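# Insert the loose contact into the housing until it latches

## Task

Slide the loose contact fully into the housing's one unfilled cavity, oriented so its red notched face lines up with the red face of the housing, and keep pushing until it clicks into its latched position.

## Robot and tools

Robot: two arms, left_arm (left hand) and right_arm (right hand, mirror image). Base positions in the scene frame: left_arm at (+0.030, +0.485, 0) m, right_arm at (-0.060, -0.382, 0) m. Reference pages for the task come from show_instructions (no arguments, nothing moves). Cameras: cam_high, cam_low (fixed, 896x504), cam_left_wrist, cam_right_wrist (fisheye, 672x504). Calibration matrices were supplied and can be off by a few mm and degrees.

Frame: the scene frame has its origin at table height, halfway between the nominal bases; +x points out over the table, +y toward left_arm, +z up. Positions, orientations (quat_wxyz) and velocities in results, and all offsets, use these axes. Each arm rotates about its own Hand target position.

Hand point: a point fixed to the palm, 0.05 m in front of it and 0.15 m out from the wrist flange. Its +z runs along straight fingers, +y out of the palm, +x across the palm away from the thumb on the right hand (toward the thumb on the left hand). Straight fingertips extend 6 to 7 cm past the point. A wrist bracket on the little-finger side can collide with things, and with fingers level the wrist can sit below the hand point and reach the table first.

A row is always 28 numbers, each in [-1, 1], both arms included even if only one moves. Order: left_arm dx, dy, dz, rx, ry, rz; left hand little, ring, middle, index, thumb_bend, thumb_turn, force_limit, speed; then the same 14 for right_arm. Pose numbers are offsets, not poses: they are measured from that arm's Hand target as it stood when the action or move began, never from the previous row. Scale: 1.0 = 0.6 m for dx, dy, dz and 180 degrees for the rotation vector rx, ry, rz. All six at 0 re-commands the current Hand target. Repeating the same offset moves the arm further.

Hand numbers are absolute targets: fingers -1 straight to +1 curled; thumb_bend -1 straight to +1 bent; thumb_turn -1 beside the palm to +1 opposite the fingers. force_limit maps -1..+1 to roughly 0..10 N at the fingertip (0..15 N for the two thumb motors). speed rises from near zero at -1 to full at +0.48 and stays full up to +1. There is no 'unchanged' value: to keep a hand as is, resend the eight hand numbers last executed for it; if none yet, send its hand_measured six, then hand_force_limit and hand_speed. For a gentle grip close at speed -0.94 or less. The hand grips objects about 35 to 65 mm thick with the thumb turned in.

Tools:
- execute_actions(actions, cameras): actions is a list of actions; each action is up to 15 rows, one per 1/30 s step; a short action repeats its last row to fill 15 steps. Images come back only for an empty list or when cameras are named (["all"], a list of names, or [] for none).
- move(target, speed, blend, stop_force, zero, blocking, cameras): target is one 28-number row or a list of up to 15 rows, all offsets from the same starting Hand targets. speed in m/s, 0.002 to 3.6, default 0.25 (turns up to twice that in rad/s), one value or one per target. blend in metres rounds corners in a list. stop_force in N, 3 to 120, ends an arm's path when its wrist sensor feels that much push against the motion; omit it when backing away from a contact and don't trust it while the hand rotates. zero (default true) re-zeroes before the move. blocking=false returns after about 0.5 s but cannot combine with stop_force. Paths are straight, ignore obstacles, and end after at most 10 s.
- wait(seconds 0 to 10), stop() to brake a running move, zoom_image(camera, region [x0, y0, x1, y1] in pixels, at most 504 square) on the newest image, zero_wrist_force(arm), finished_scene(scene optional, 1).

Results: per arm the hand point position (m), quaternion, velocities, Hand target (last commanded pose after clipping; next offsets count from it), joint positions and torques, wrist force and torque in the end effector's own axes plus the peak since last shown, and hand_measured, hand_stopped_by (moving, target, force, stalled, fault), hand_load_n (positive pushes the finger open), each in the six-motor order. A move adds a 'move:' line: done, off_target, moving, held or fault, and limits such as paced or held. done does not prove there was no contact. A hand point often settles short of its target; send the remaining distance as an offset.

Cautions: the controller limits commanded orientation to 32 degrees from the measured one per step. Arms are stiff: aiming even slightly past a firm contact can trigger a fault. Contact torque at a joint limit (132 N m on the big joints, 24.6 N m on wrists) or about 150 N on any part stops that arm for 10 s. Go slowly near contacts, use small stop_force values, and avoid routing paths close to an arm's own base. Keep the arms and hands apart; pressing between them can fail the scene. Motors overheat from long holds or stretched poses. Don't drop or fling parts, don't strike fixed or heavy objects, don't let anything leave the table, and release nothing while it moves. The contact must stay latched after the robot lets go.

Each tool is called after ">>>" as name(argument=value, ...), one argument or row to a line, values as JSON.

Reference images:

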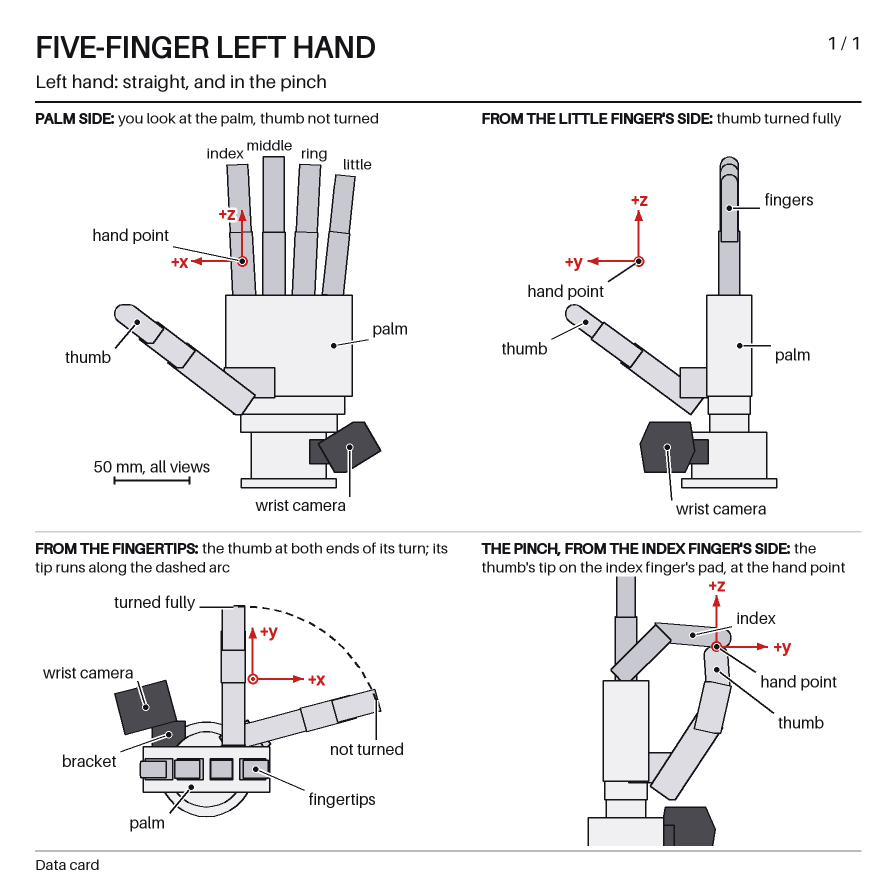

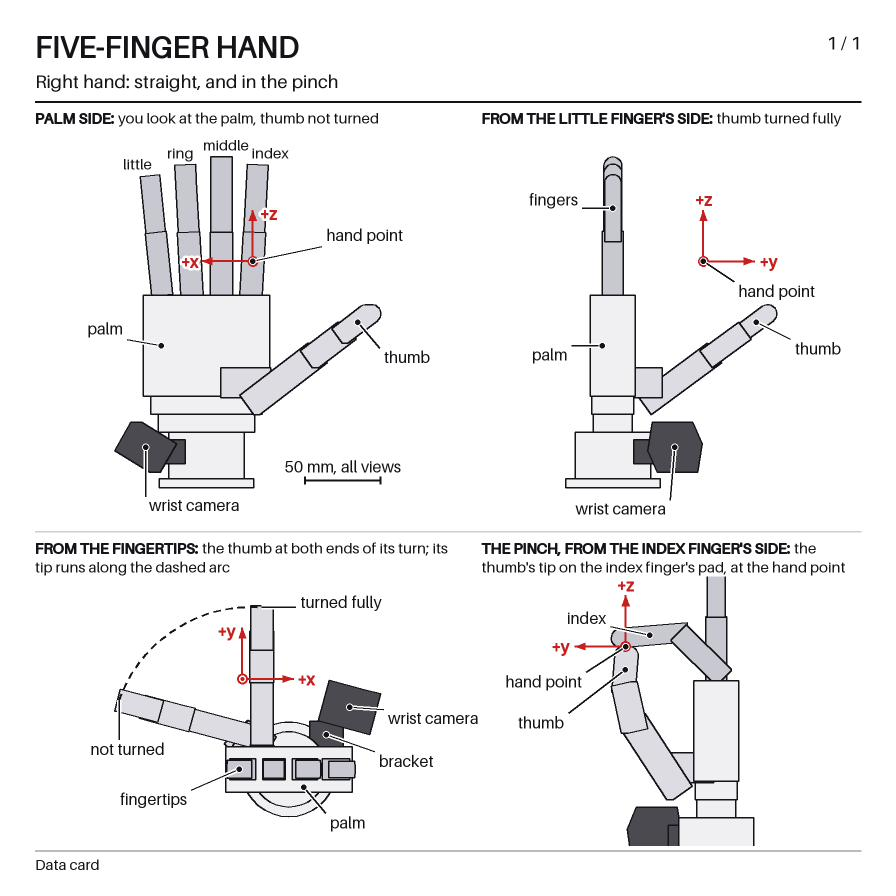

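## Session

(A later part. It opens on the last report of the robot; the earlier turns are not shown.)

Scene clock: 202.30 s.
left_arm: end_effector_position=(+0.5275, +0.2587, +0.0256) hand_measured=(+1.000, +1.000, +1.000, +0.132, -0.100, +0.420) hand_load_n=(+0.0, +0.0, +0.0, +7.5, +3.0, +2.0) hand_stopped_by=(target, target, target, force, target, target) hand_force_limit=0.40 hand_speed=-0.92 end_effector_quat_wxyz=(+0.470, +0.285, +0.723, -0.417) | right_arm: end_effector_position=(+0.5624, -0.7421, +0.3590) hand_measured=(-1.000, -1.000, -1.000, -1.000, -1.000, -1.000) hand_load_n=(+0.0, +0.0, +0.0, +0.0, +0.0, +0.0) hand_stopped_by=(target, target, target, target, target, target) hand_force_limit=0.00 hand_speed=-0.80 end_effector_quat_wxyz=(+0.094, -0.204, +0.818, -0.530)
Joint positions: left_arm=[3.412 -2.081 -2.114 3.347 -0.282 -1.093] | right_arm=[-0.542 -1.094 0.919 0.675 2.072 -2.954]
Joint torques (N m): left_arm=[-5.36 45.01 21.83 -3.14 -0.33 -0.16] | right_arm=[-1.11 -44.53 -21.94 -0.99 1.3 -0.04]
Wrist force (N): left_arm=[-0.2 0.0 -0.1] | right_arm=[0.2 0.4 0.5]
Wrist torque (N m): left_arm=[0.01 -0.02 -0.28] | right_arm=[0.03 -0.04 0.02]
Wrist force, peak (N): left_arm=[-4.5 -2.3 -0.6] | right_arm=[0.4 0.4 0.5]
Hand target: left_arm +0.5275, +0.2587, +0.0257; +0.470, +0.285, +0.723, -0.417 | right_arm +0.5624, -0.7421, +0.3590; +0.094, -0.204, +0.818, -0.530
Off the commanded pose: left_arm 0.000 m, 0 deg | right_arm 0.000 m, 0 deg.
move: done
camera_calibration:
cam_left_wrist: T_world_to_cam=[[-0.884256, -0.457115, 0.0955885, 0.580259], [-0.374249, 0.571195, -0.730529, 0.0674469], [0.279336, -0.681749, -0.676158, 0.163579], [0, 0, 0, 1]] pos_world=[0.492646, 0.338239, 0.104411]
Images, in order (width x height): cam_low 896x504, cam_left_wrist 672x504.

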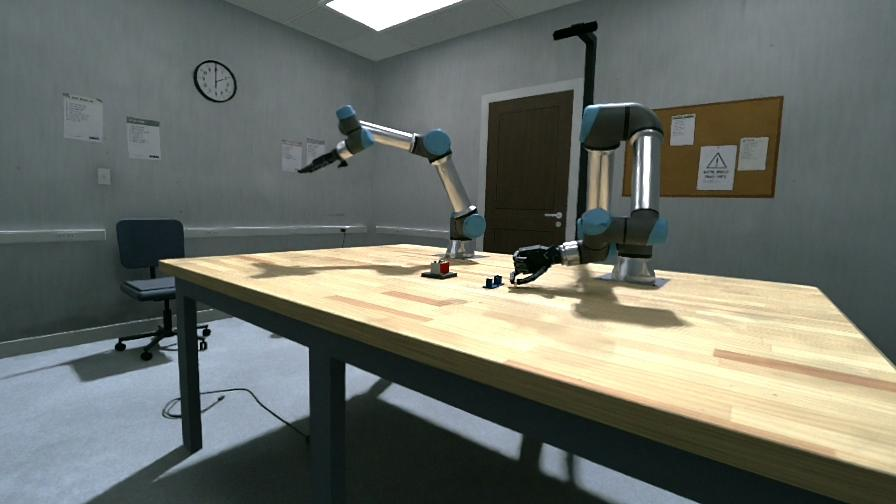

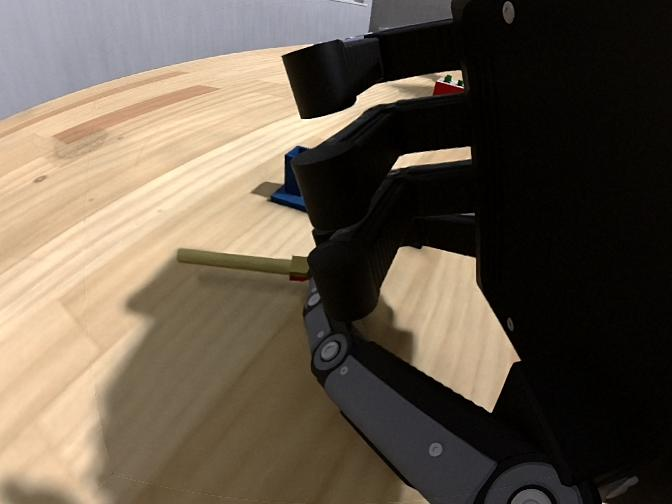

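>>> execute_actions(
  actions=[],
)

Scene clock: 219.33 s.
left_arm: end_effector_position=(+0.5275, +0.2587, +0.0257) hand_measured=(+1.000, +1.000, +1.000, +0.132, -0.100, +0.420) hand_load_n=(+0.0, +0.0, +0.0, +7.5, +3.0, +2.0) hand_stopped_by=(target, target, target, force, target, target) hand_force_limit=0.40 hand_speed=-0.92 end_effector_quat_wxyz=(+0.470, +0.285, +0.723, -0.417) | right_arm: end_effector_position=(+0.5624, -0.7421, +0.3590) hand_measured=(-1.000, -1.000, -1.000, -1.000, -1.000, -1.000) hand_load_n=(-0.5, +0.0, +0.0, +0.0, +0.0, +0.0) hand_stopped_by=(target, target, target, target, target, target) hand_force_limit=0.00 hand_speed=-0.80 end_effector_quat_wxyz=(+0.094, -0.204, +0.818, -0.530)
Joint positions: left_arm=[3.412 -2.081 -2.114 3.347 -0.282 -1.093] | right_arm=[-0.542 -1.094 0.919 0.675 2.072 -2.954]
Joint velocities: within noise
Joint torques (N m): left_arm=[-6.27 44.22 21.42 -3.17 1.79 2.79] | right_arm=[-1.47 -43.84 -22.45 -1.04 1.23 0.02]
Wrist force (N): left_arm=[-0.2 0.1 0.0] | right_arm=[0.3 0.2 0.4]
Wrist torque (N m): left_arm=[0.03 -0.02 -0.29] | right_arm=[0.00 -0.06 0.03]
Wrist force, peak (N): left_arm=[-0.6 -0.2 -0.3] | right_arm=[0.1 0.2 0.8]
Hand target: left_arm +0.5275, +0.2587, +0.0257; +0.470, +0.285, +0.723, -0.417 | right_arm +0.5624, -0.7421, +0.3590; +0.094, -0.204, +0.818, -0.530
Off the commanded pose: left_arm 0.000 m, 0 deg | right_arm 0.000 m, 0 deg.
camera_calibration:
cam_left_wrist: T_world_to_cam=[[-0.88425, -0.457158, 0.095434, 0.580277], [-0.374179, 0.571249, -0.730523, 0.0674667], [0.279448, -0.681675, -0.676187, 0.163569], [0, 0, 0, 1]] pos_world=[0.492645, 0.338239, 0.104511]

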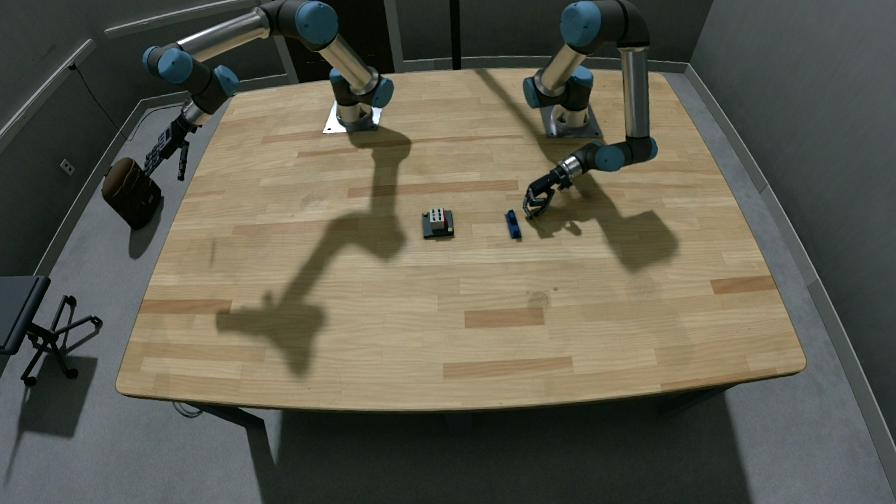

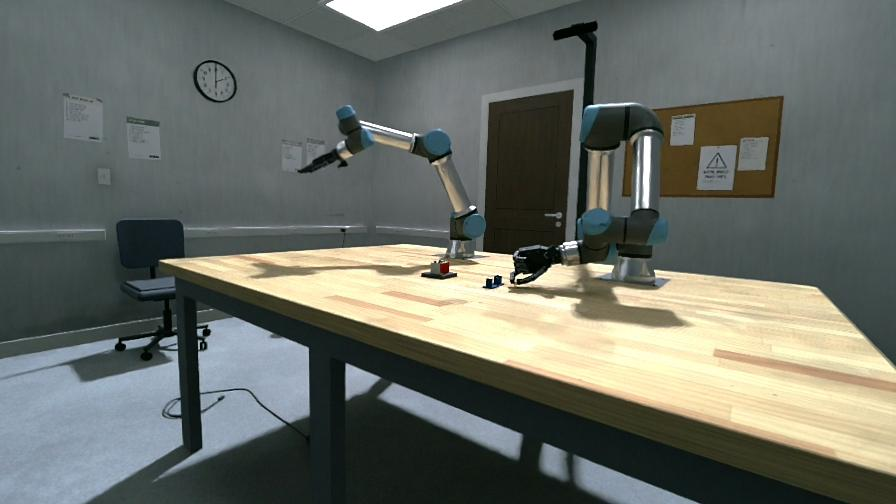

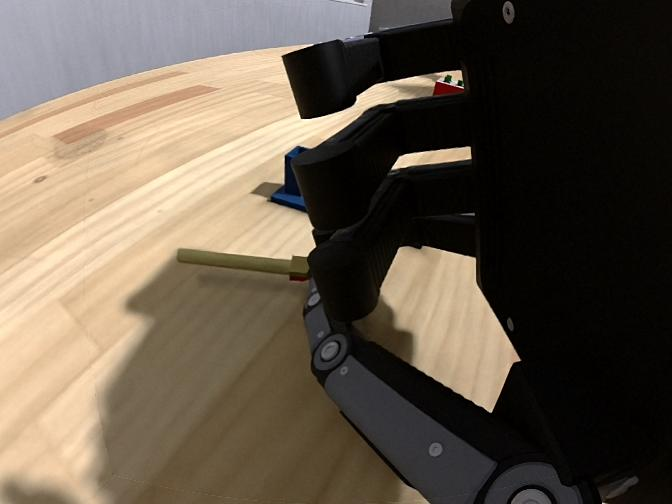

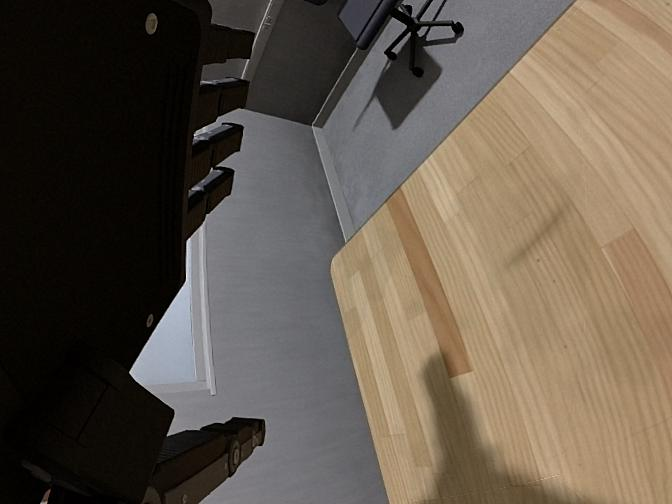

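>>> move(
  target=[
    [0,0,0.174,0,0,0,1,1,1,0.7,-0.1,0.42,0.4,-0.92,0.0627,0.5368,0.1017,-0.0022,-0.0818,0.3001,-1,-1,-1,0.0,0.2,0.68,0.0,-0.3],
  ],
  speed=0.22,
  cameras=["cam_high","cam_left_wrist","cam_right_wrist"],
)

Scene clock: 226.47 s.
left_arm: end_effector_position=(+0.5275, +0.2587, +0.1301) hand_measured=(+1.000, +1.000, +1.000, +0.132, -0.100, +0.420) hand_load_n=(+0.0, +0.0, +0.0, +7.0, +3.5, +2.0) hand_stopped_by=(target, target, target, force, target, target) hand_force_limit=0.40 hand_speed=-0.92 end_effector_quat_wxyz=(+0.470, +0.285, +0.723, -0.417) | right_arm: end_effector_position=(+0.6000, -0.4201, +0.4199) hand_measured=(-1.000, -1.000, -1.000, +0.000, +0.200, +0.680) hand_load_n=(+0.0, +0.0, +0.0, +0.0, +0.0, +0.0) hand_stopped_by=(target, target, target, target, target, target) hand_force_limit=0.00 hand_speed=-0.30 end_effector_quat_wxyz=(+0.423, -0.485, +0.617, -0.453)
Joint positions: left_arm=[3.412 -1.858 -2.055 3.064 -0.282 -1.093] | right_arm=[-0.354 -1.472 1.356 0.356 1.326 -3.117]
Joint torques (N m): left_arm=[7.13 40.18 27.3 -3.26 3.11 2.92] | right_arm=[9.19 -16.26 -33.3 -2.75 -1.87 -1.58]
Wrist force (N): left_arm=[-0.1 -0.3 0.1] | right_arm=[0.2 0.0 0.5]
Wrist torque (N m): left_arm=[-0.04 -0.01 -0.27] | right_arm=[-0.02 -0.07 0.09]
Wrist force, peak (N): left_arm=[-0.3 -0.4 -0.6] | right_arm=[0.7 0.1 1.4]
Hand target: left_arm +0.5275, +0.2587, +0.1301; +0.470, +0.285, +0.723, -0.417 | right_arm +0.6001, -0.4200, +0.4200; +0.423, -0.485, +0.617, -0.453
Off the commanded pose: left_arm 0.000 m, 0 deg | right_arm 0.000 m, 0 deg.
move: done
camera_calibration:
cam_left_wrist: T_world_to_cam=[[-0.884268, -0.457131, 0.0953988, 0.57032], [-0.374137, 0.571272, -0.730527, 0.143706], [0.279448, -0.681674, -0.676187, 0.234163], [0, 0, 0, 1]] pos_world=[0.492645, 0.338239, 0.208911]
cam_right_wrist: T_world_to_cam=[[-0.265561, -0.155032, -0.951547, 0.488512], [-0.396924, 0.917038, -0.0386348, 0.642544], [0.878595, 0.367432, -0.305066, -0.128471], [0, 0, 0, 1]] pos_world=[0.497645, -0.466297, 0.450475]
Images, in order (width x height): cam_high 896x504, cam_left_wrist 672x504, cam_right_wrist 672x504.

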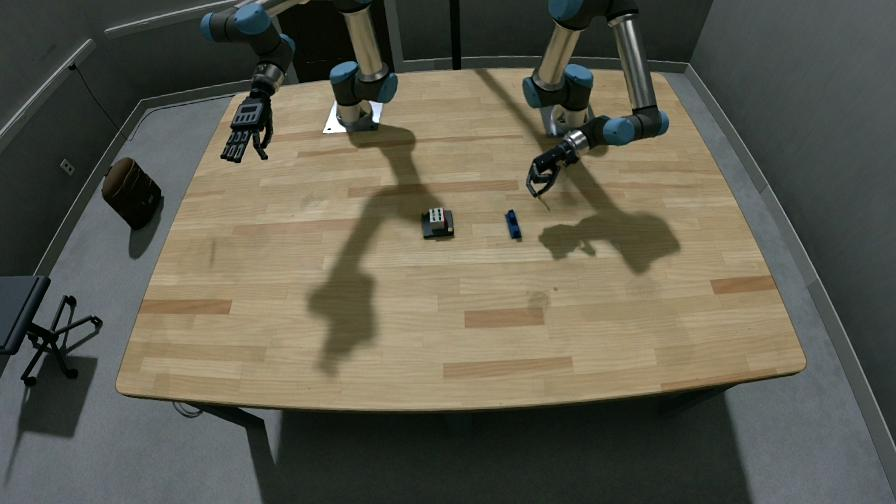

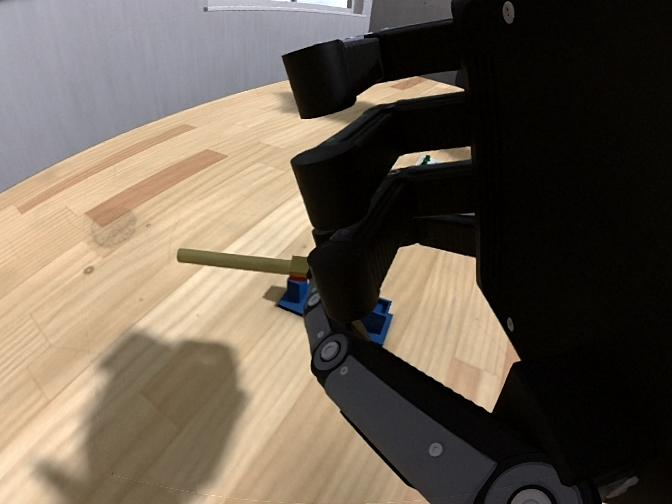

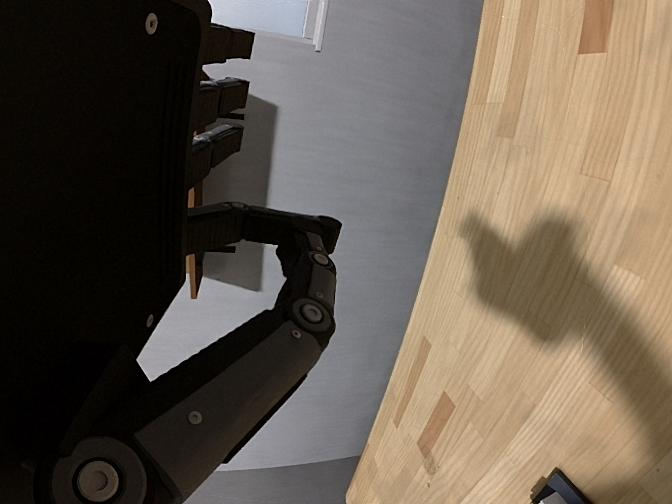

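>>> zoom_image(
  camera="cam_right_wrist",
  region=[180, 180, 380, 330],
)

>>> zoom_image(
  camera="cam_left_wrist",
  region=[160, 200, 400, 380],
)

Scaled by 2.520 from the camera's 672x504 image, which has a finer 960x720 frame.

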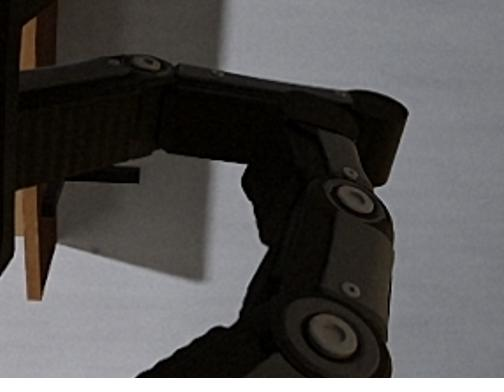

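Scaled by 2.100 from the camera's 672x504 image, which has a finer 960x720 frame.

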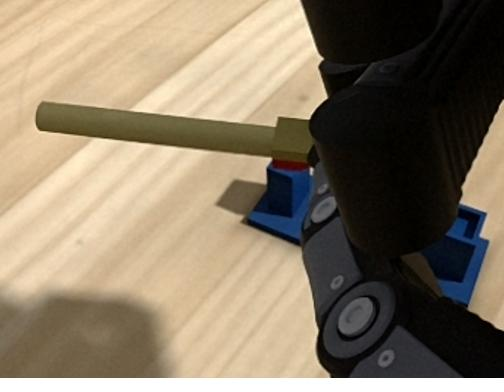

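>>> move(
  target=[
    [-0.0458,-0.1728,0.15,0.1909,-0.1688,0.0934,1,1,1,0.7,-0.1,0.42,0.4,-0.92,-0.0833,0.2667,0.0333,-0.0011,-0.041,0.1504,-1,-1,-1,0.0,0.2,0.68,0.0,-0.3],
    [-0.0958,-0.3478,0.2833,0.3819,-0.3376,0.1867,1,1,1,0.7,-0.1,0.42,0.4,-0.92,-0.2167,0.5333,0.0167,-0.0022,-0.082,0.3008,-1,-1,-1,0.0,0.2,0.68,0.0,-0.3],
  ],
  speed=0.18,
  blend=[0.03,0],
  cameras=["all"],
)

Scene clock: 233.27 s.
left_arm: end_effector_position=(+0.4701, +0.0500, +0.3001) hand_measured=(+1.000, +1.000, +1.000, +0.132, -0.100, +0.420) hand_load_n=(+0.0, +0.0, +0.0, +7.5, +3.0, +2.0) hand_stopped_by=(target, target, target, force, target, target) hand_force_limit=0.40 hand_speed=-0.92 end_effector_quat_wxyz=(+0.605, +0.445, +0.551, +0.364) | right_arm: end_effector_position=(+0.4701, -0.1001, +0.4300) hand_measured=(-1.000, -1.000, -1.000, +0.000, +0.200, +0.680) hand_load_n=(+0.0, +0.0, +0.0, +0.0, +0.5, +0.0) hand_stopped_by=(target, target, target, target, target, target) hand_force_limit=0.00 hand_speed=-0.30 end_effector_quat_wxyz=(+0.654, -0.653, +0.270, -0.270)
Joint positions: left_arm=[2.231 -1.898 -1.81 3.705 -2.333 -0.352] | right_arm=[-0.086 -1.645 1.636 0.009 0.646 -3.141]
Joint torques (N m): left_arm=[-9.23 20.93 23.46 2.22 -1.69 3.01] | right_arm=[9.04 -9.5 -11.1 -2.87 -1.94 1.75]
Wrist force (N): left_arm=[-0.4 -0.5 -1.3] | right_arm=[0.4 0.1 0.0]
Wrist torque (N m): left_arm=[-0.15 0.03 -0.34] | right_arm=[0.01 -0.08 -0.06]
Wrist force, peak (N): left_arm=[-0.5 -0.7 -1.6] | right_arm=[0.5 -0.1 0.9]
Hand target: left_arm +0.4700, +0.0501, +0.3001; +0.605, +0.445, +0.551, +0.364 | right_arm +0.4700, -0.1001, +0.4300; +0.654, -0.653, +0.270, -0.270
Off the commanded pose: left_arm 0.000 m, 0 deg | right_arm 0.000 m, 0 deg.
move: done
camera_calibration:
cam_left_wrist: T_world_to_cam=[[-0.0278411, -0.0916031, -0.995406, 0.314467], [-0.388216, 0.918618, -0.0736783, 0.157715], [0.921148, 0.384382, -0.0611371, -0.316612], [0, 0, 0, 1]] pos_world=[0.361629, 0.0056263, 0.305286]
cam_right_wrist: T_world_to_cam=[[0.186846, -0.202695, -0.961251, 0.299964], [-0.946503, 0.224908, -0.231404, 0.569798], [0.263097, 0.953064, -0.149828, 0.152317], [0, 0, 0, 1]] pos_world=[0.443195, -0.212518, 0.443016]

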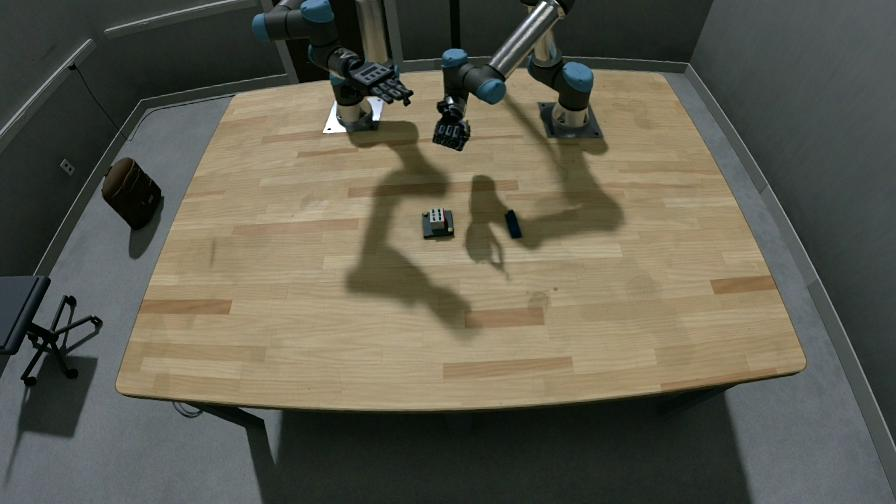

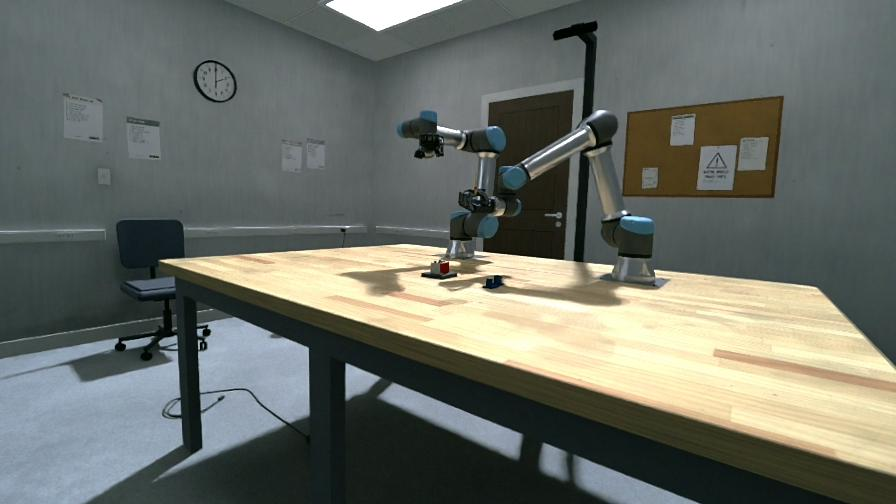

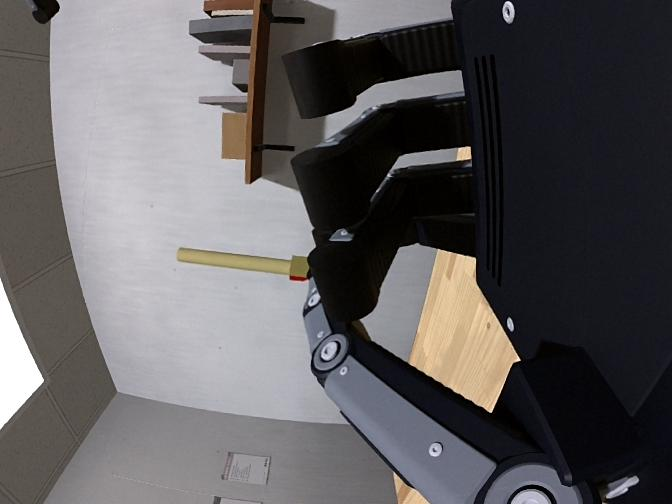

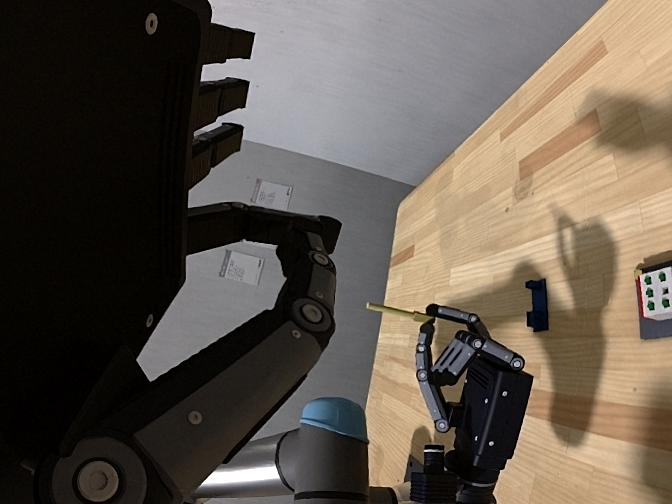

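>>> zoom_image(
  camera="cam_low",
  region=[405, 125, 525, 225],
)

>>> zoom_image(
  camera="cam_right_wrist",
  region=[340, 270, 460, 370],
)

Scaled by 4.200 from the camera's 896x504 image, which has a finer 1280x720 frame.

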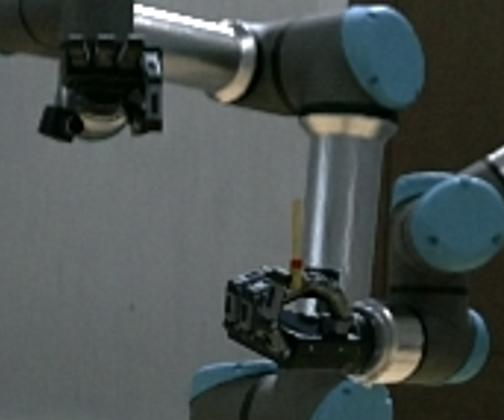

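Scaled by 4.200 from the camera's 672x504 image, which has a finer 960x720 frame.

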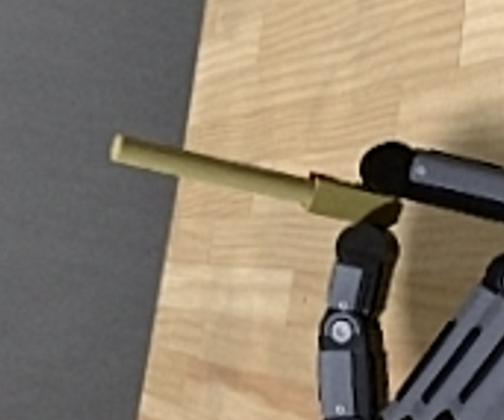

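>>> zoom_image(
  camera="cam_low",
  region=[408, 128, 452, 164],
)

>>> zoom_image(
  camera="cam_low",
  region=[452, 165, 496, 201],
)

Scaled by 11.455 from the camera's 896x504 image, which has a finer 1280x720 frame.

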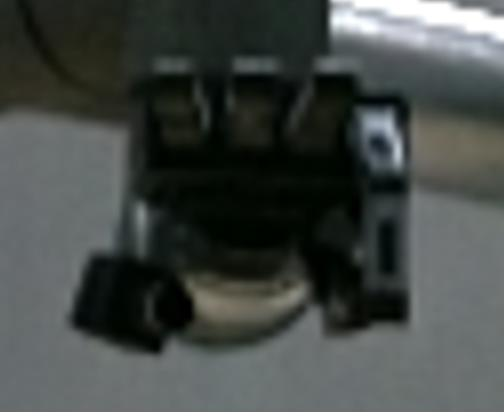

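Scaled by 11.455 from the camera's 896x504 image, which has a finer 1280x720 frame.

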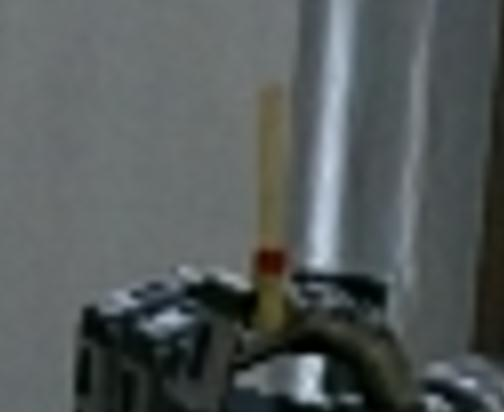

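>>> move(
  target=[0,0,0,0,0,0,1,1,1,0.7,-0.1,0.42,0.4,-0.92,0.0055,0.2613,-0.05,0,0,0,-1,-1,-1,0.0,0.2,0.48,0.0,-0.3],
  speed=0.12,
  cameras=["all"],
)

Scene clock: 238.23 s.
left_arm: end_effector_position=(+0.4700, +0.0501, +0.3001) hand_measured=(+1.000, +1.000, +1.000, +0.132, -0.100, +0.420) hand_load_n=(+0.0, +0.0, +0.0, +7.0, +3.0, +2.0) hand_stopped_by=(target, target, target, force, target, target) hand_force_limit=0.40 hand_speed=-0.92 end_effector_quat_wxyz=(+0.605, +0.445, +0.551, +0.364) | right_arm: end_effector_position=(+0.4733, +0.0566, +0.4000) hand_measured=(-1.000, -1.000, -1.000, +0.000, +0.200, +0.480) hand_load_n=(+0.0, +0.0, +0.0, +0.0, +0.0, +0.0) hand_stopped_by=(target, target, target, target, target, target) hand_force_limit=0.00 hand_speed=-0.30 end_effector_quat_wxyz=(+0.654, -0.653, +0.270, -0.270)
Joint positions: left_arm=[2.231 -1.898 -1.81 3.706 -2.333 -0.352] | right_arm=[0.313 -1.485 1.552 -0.067 1.045 -3.141]
Joint torques (N m): left_arm=[-9.23 19.68 6.05 2.52 -1.3 2.83] | right_arm=[10.13 -16.57 -37.28 -3.27 2.08 -1.59]
Wrist force (N): left_arm=[-0.3 -0.6 -1.3] | right_arm=[0.4 0.0 0.4]
Wrist torque (N m): left_arm=[-0.16 0.02 -0.33] | right_arm=[-0.05 -0.12 0.03]
Wrist force, peak (N): left_arm=[-0.3 -0.8 -1.6] | right_arm=[0.5 0.2 0.6]
Hand target: left_arm +0.4700, +0.0501, +0.3001; +0.605, +0.445, +0.551, +0.364 | right_arm +0.4733, +0.0567, +0.4000; +0.654, -0.653, +0.270, -0.270
Off the commanded pose: left_arm 0.000 m, 0 deg | right_arm 0.000 m, 0 deg.
move: done
camera_calibration:
cam_left_wrist: T_world_to_cam=[[-0.0276954, -0.0914355, -0.995426, 0.314319], [-0.388202, 0.918632, -0.0735808, 0.157672], [0.921158, 0.384388, -0.0609373, -0.316683], [0, 0, 0, 1]] pos_world=[0.361629, 0.00562608, 0.305186]
cam_right_wrist: T_world_to_cam=[[0.186961, -0.202703, -0.961227, 0.302307], [-0.946487, 0.224863, -0.231513, 0.530795], [0.263073, 0.953073, -0.149815, -0.00237068], [0, 0, 0, 1]] pos_world=[0.446495, -0.0558182, 0.413116]

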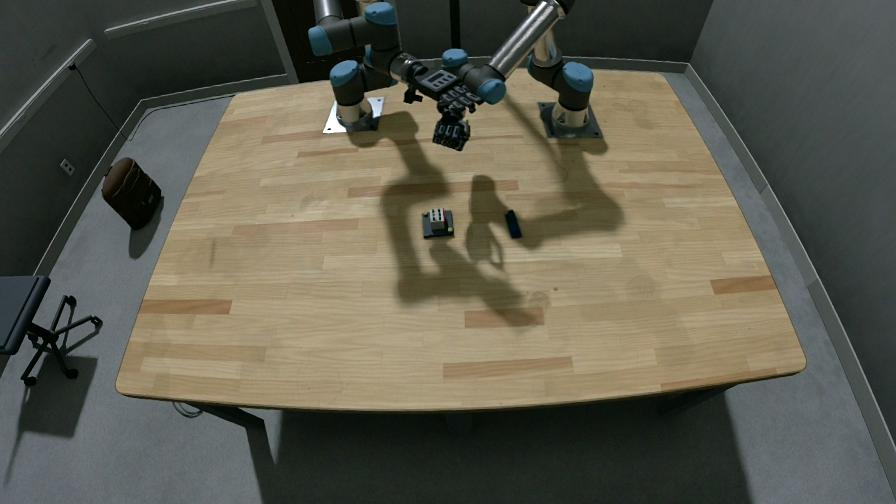

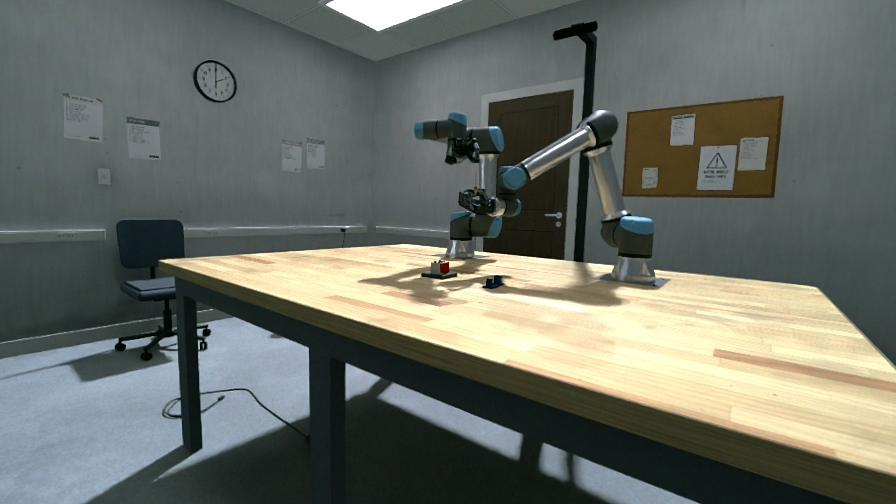

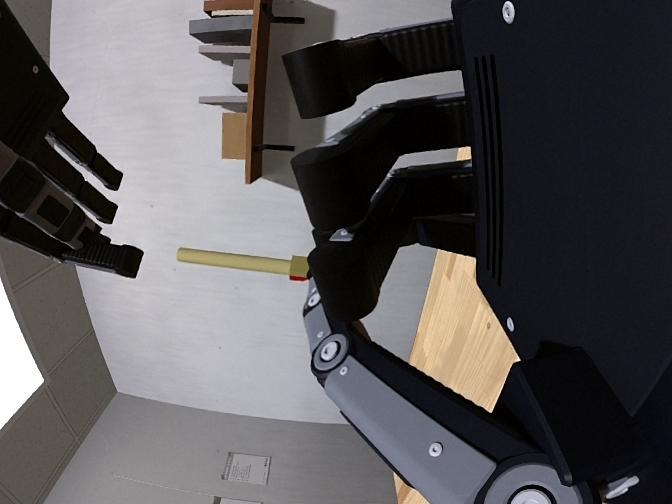

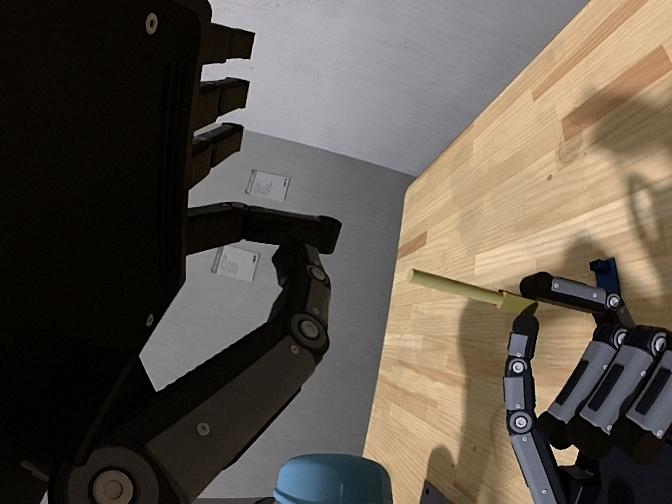

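>>> zoom_image(
  camera="cam_right_wrist",
  region=[280, 190, 400, 290],
)

>>> zoom_image(
  camera="cam_right_wrist",
  region=[390, 240, 570, 360],
)

>>> zoom_image(
  camera="cam_low",
  region=[440, 135, 510, 195],
)

Scaled by 4.200 from the camera's 672x504 image, which has a finer 960x720 frame.

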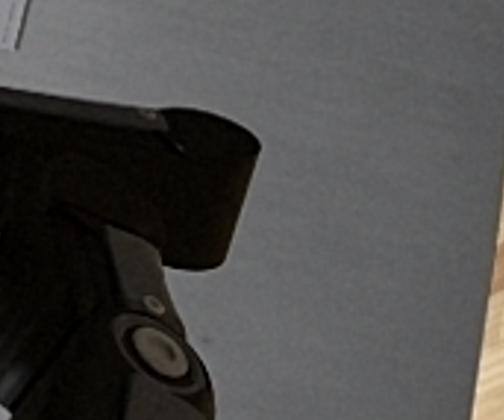

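Scaled by 2.800 from the camera's 672x504 image, which has a finer 960x720 frame.

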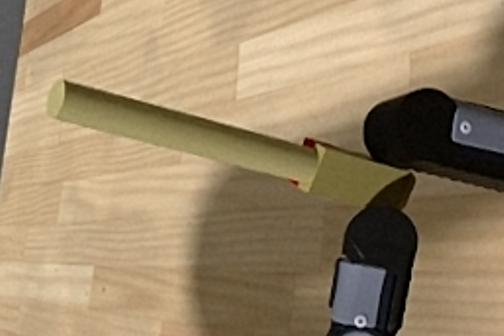

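Scaled by 7.200 from the camera's 896x504 image, which has a finer 1280x720 frame.

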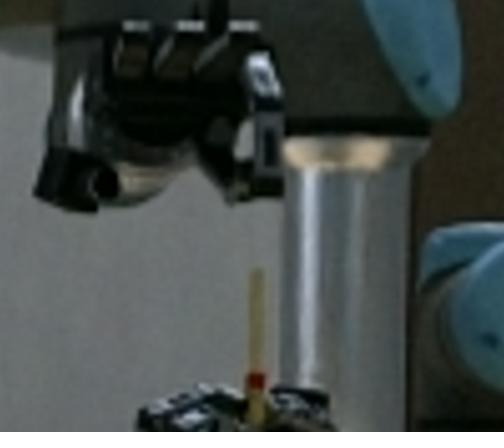

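>>> zoom_image(
  camera="cam_low",
  region=[460, 138, 490, 168],
)

>>> zoom_image(
  camera="cam_left_wrist",
  region=[0, 130, 220, 300],
)

Scaled by 16.800 from the camera's 896x504 image, which has a finer 1280x720 frame.

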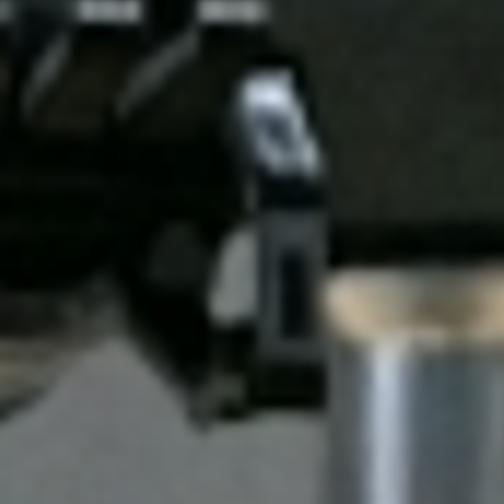

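Scaled by 2.291 from the camera's 672x504 image, which has a finer 960x720 frame.

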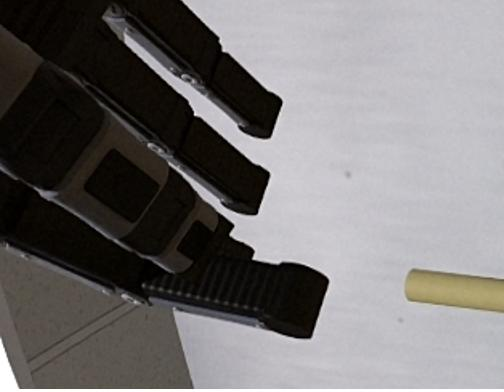

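>>> zoom_image(
  camera="cam_left_wrist",
  region=[60, 190, 160, 290],
)

Scaled by 5.040 from the camera's 672x504 image, which has a finer 960x720 frame.

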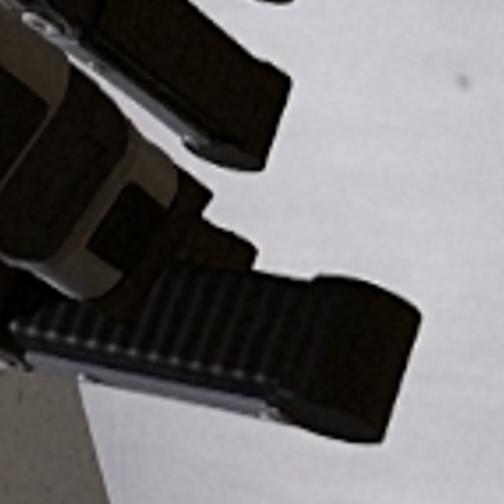

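>>> move(
  target=[0,0,0,0,0,0,1,1,1,0.7,-0.1,0.42,0.4,-0.92,-0.003,-0.003,-0.0433,0,0,0,-1,-1,-1,0.0,0.2,0.42,0.0,-0.3],
  speed=0.04,
  cameras=["cam_low","cam_left_wrist","cam_right_wrist"],
)

Scene clock: 244.93 s.
left_arm: end_effector_position=(+0.4700, +0.0501, +0.3001) hand_measured=(+1.000, +1.000, +1.000, +0.132, -0.100, +0.420) hand_load_n=(+0.0, +0.0, +0.0, +7.5, +3.5, +2.0) hand_stopped_by=(target, target, target, force, target, target) hand_force_limit=0.40 hand_speed=-0.92 end_effector_quat_wxyz=(+0.605, +0.445, +0.551, +0.364) | right_arm: end_effector_position=(+0.4715, +0.0549, +0.3741) hand_measured=(-1.000, -1.000, -1.000, +0.000, +0.200, +0.420) hand_load_n=(+0.0, +0.0, +0.0, +0.0, +0.0, +0.0) hand_stopped_by=(target, target, target, target, target, target) hand_force_limit=0.00 hand_speed=-0.30 end_effector_quat_wxyz=(+0.654, -0.653, +0.270, -0.270)
Joint positions: left_arm=[2.231 -1.898 -1.81 3.706 -2.333 -0.352] | right_arm=[0.31 -1.485 1.618 -0.133 1.043 -3.141]
Joint torques (N m): left_arm=[-7.44 20.46 6.59 2.48 -0.94 2.73] | right_arm=[-11.26 -16.41 -10.46 -3.28 -2.05 1.64]
Wrist force (N): left_arm=[-0.3 -0.6 -1.2] | right_arm=[0.5 0.1 0.4]
Wrist torque (N m): left_arm=[-0.17 0.03 -0.32] | right_arm=[-0.01 -0.12 0.12]
Wrist force, peak (N): left_arm=[-0.3 -0.5 -1.6] | right_arm=[0.7 -0.8 0.6]
Hand target: left_arm +0.4700, +0.0501, +0.3001; +0.605, +0.445, +0.551, +0.364 | right_arm +0.4715, +0.0549, +0.3740; +0.654, -0.653, +0.270, -0.270
Off the commanded pose: left_arm 0.000 m, 0 deg | right_arm 0.000 m, 0 deg.
move: done
camera_calibration:
cam_left_wrist: T_world_to_cam=[[-0.0276954, -0.0914355, -0.995426, 0.314319], [-0.388202, 0.918632, -0.0735808, 0.157672], [0.921158, 0.384388, -0.0609373, -0.316683], [0, 0, 0, 1]] pos_world=[0.361629, 0.00562608, 0.305186]
cam_right_wrist: T_world_to_cam=[[0.186955, -0.202721, -0.961224, 0.277307], [-0.946481, 0.224885, -0.231516, 0.523454], [0.263098, 0.953064, -0.149829, -0.00417853], [0, 0, 0, 1]] pos_world=[0.444695, -0.0575182, 0.387116]
Images, in order (width x height): cam_low 896x504, cam_left_wrist 672x504, cam_right_wrist 672x504.

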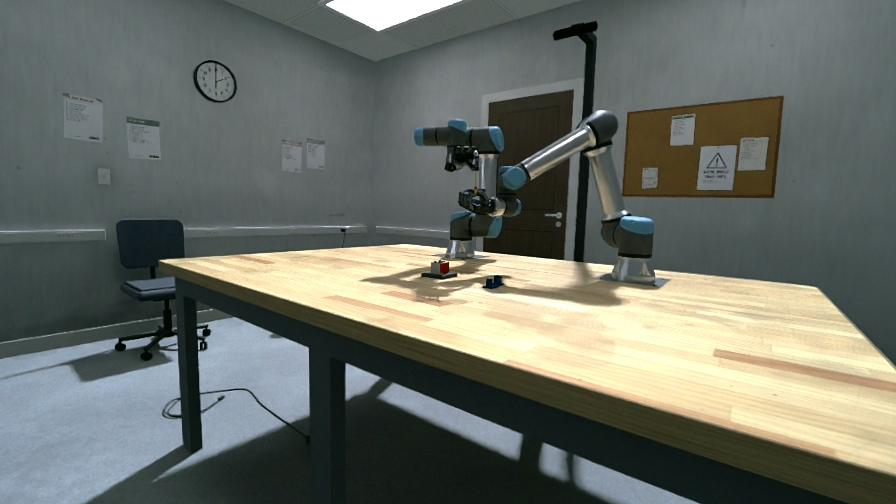

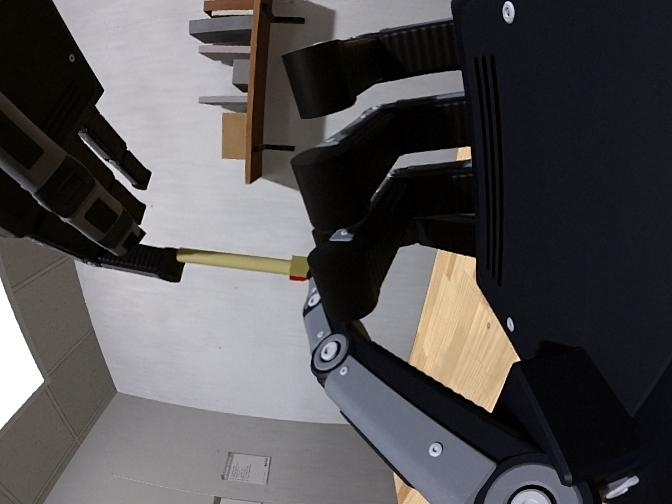

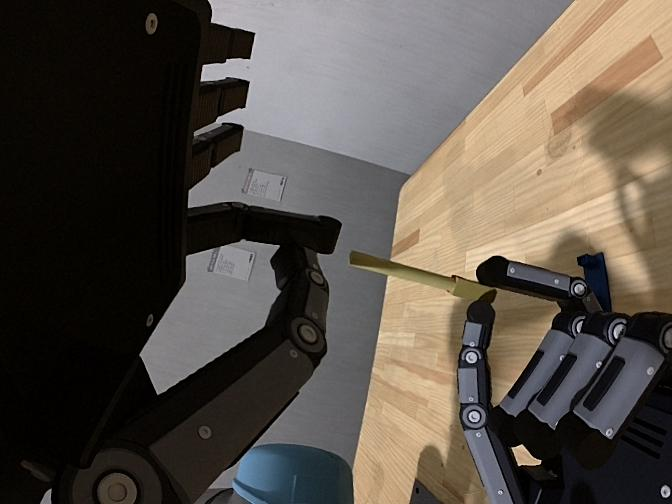

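>>> zoom_image(
  camera="cam_left_wrist",
  region=[90, 190, 220, 290],
)

>>> zoom_image(
  camera="cam_right_wrist",
  region=[260, 190, 380, 290],
)

>>> zoom_image(
  camera="cam_low",
  region=[456, 145, 496, 195],
)

Scaled by 3.877 from the camera's 672x504 image, which has a finer 960x720 frame.

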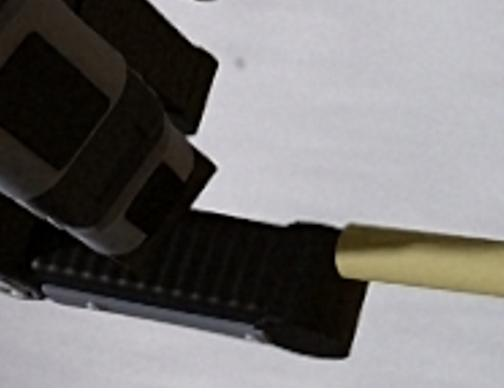

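Scaled by 4.200 from the camera's 672x504 image, which has a finer 960x720 frame.

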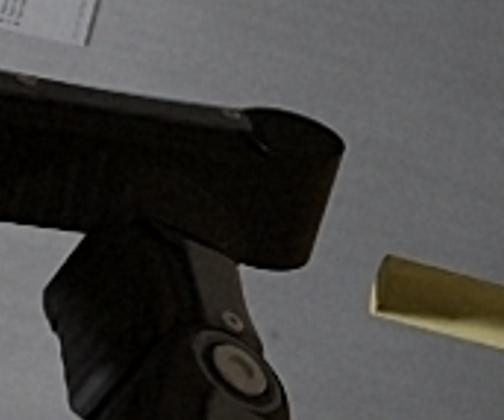

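Scaled by 10.080 from the camera's 896x504 image, which has a finer 1280x720 frame.

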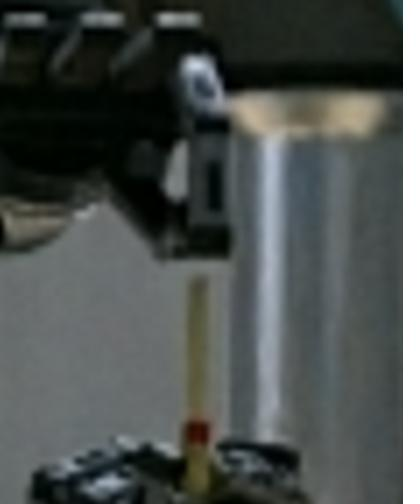

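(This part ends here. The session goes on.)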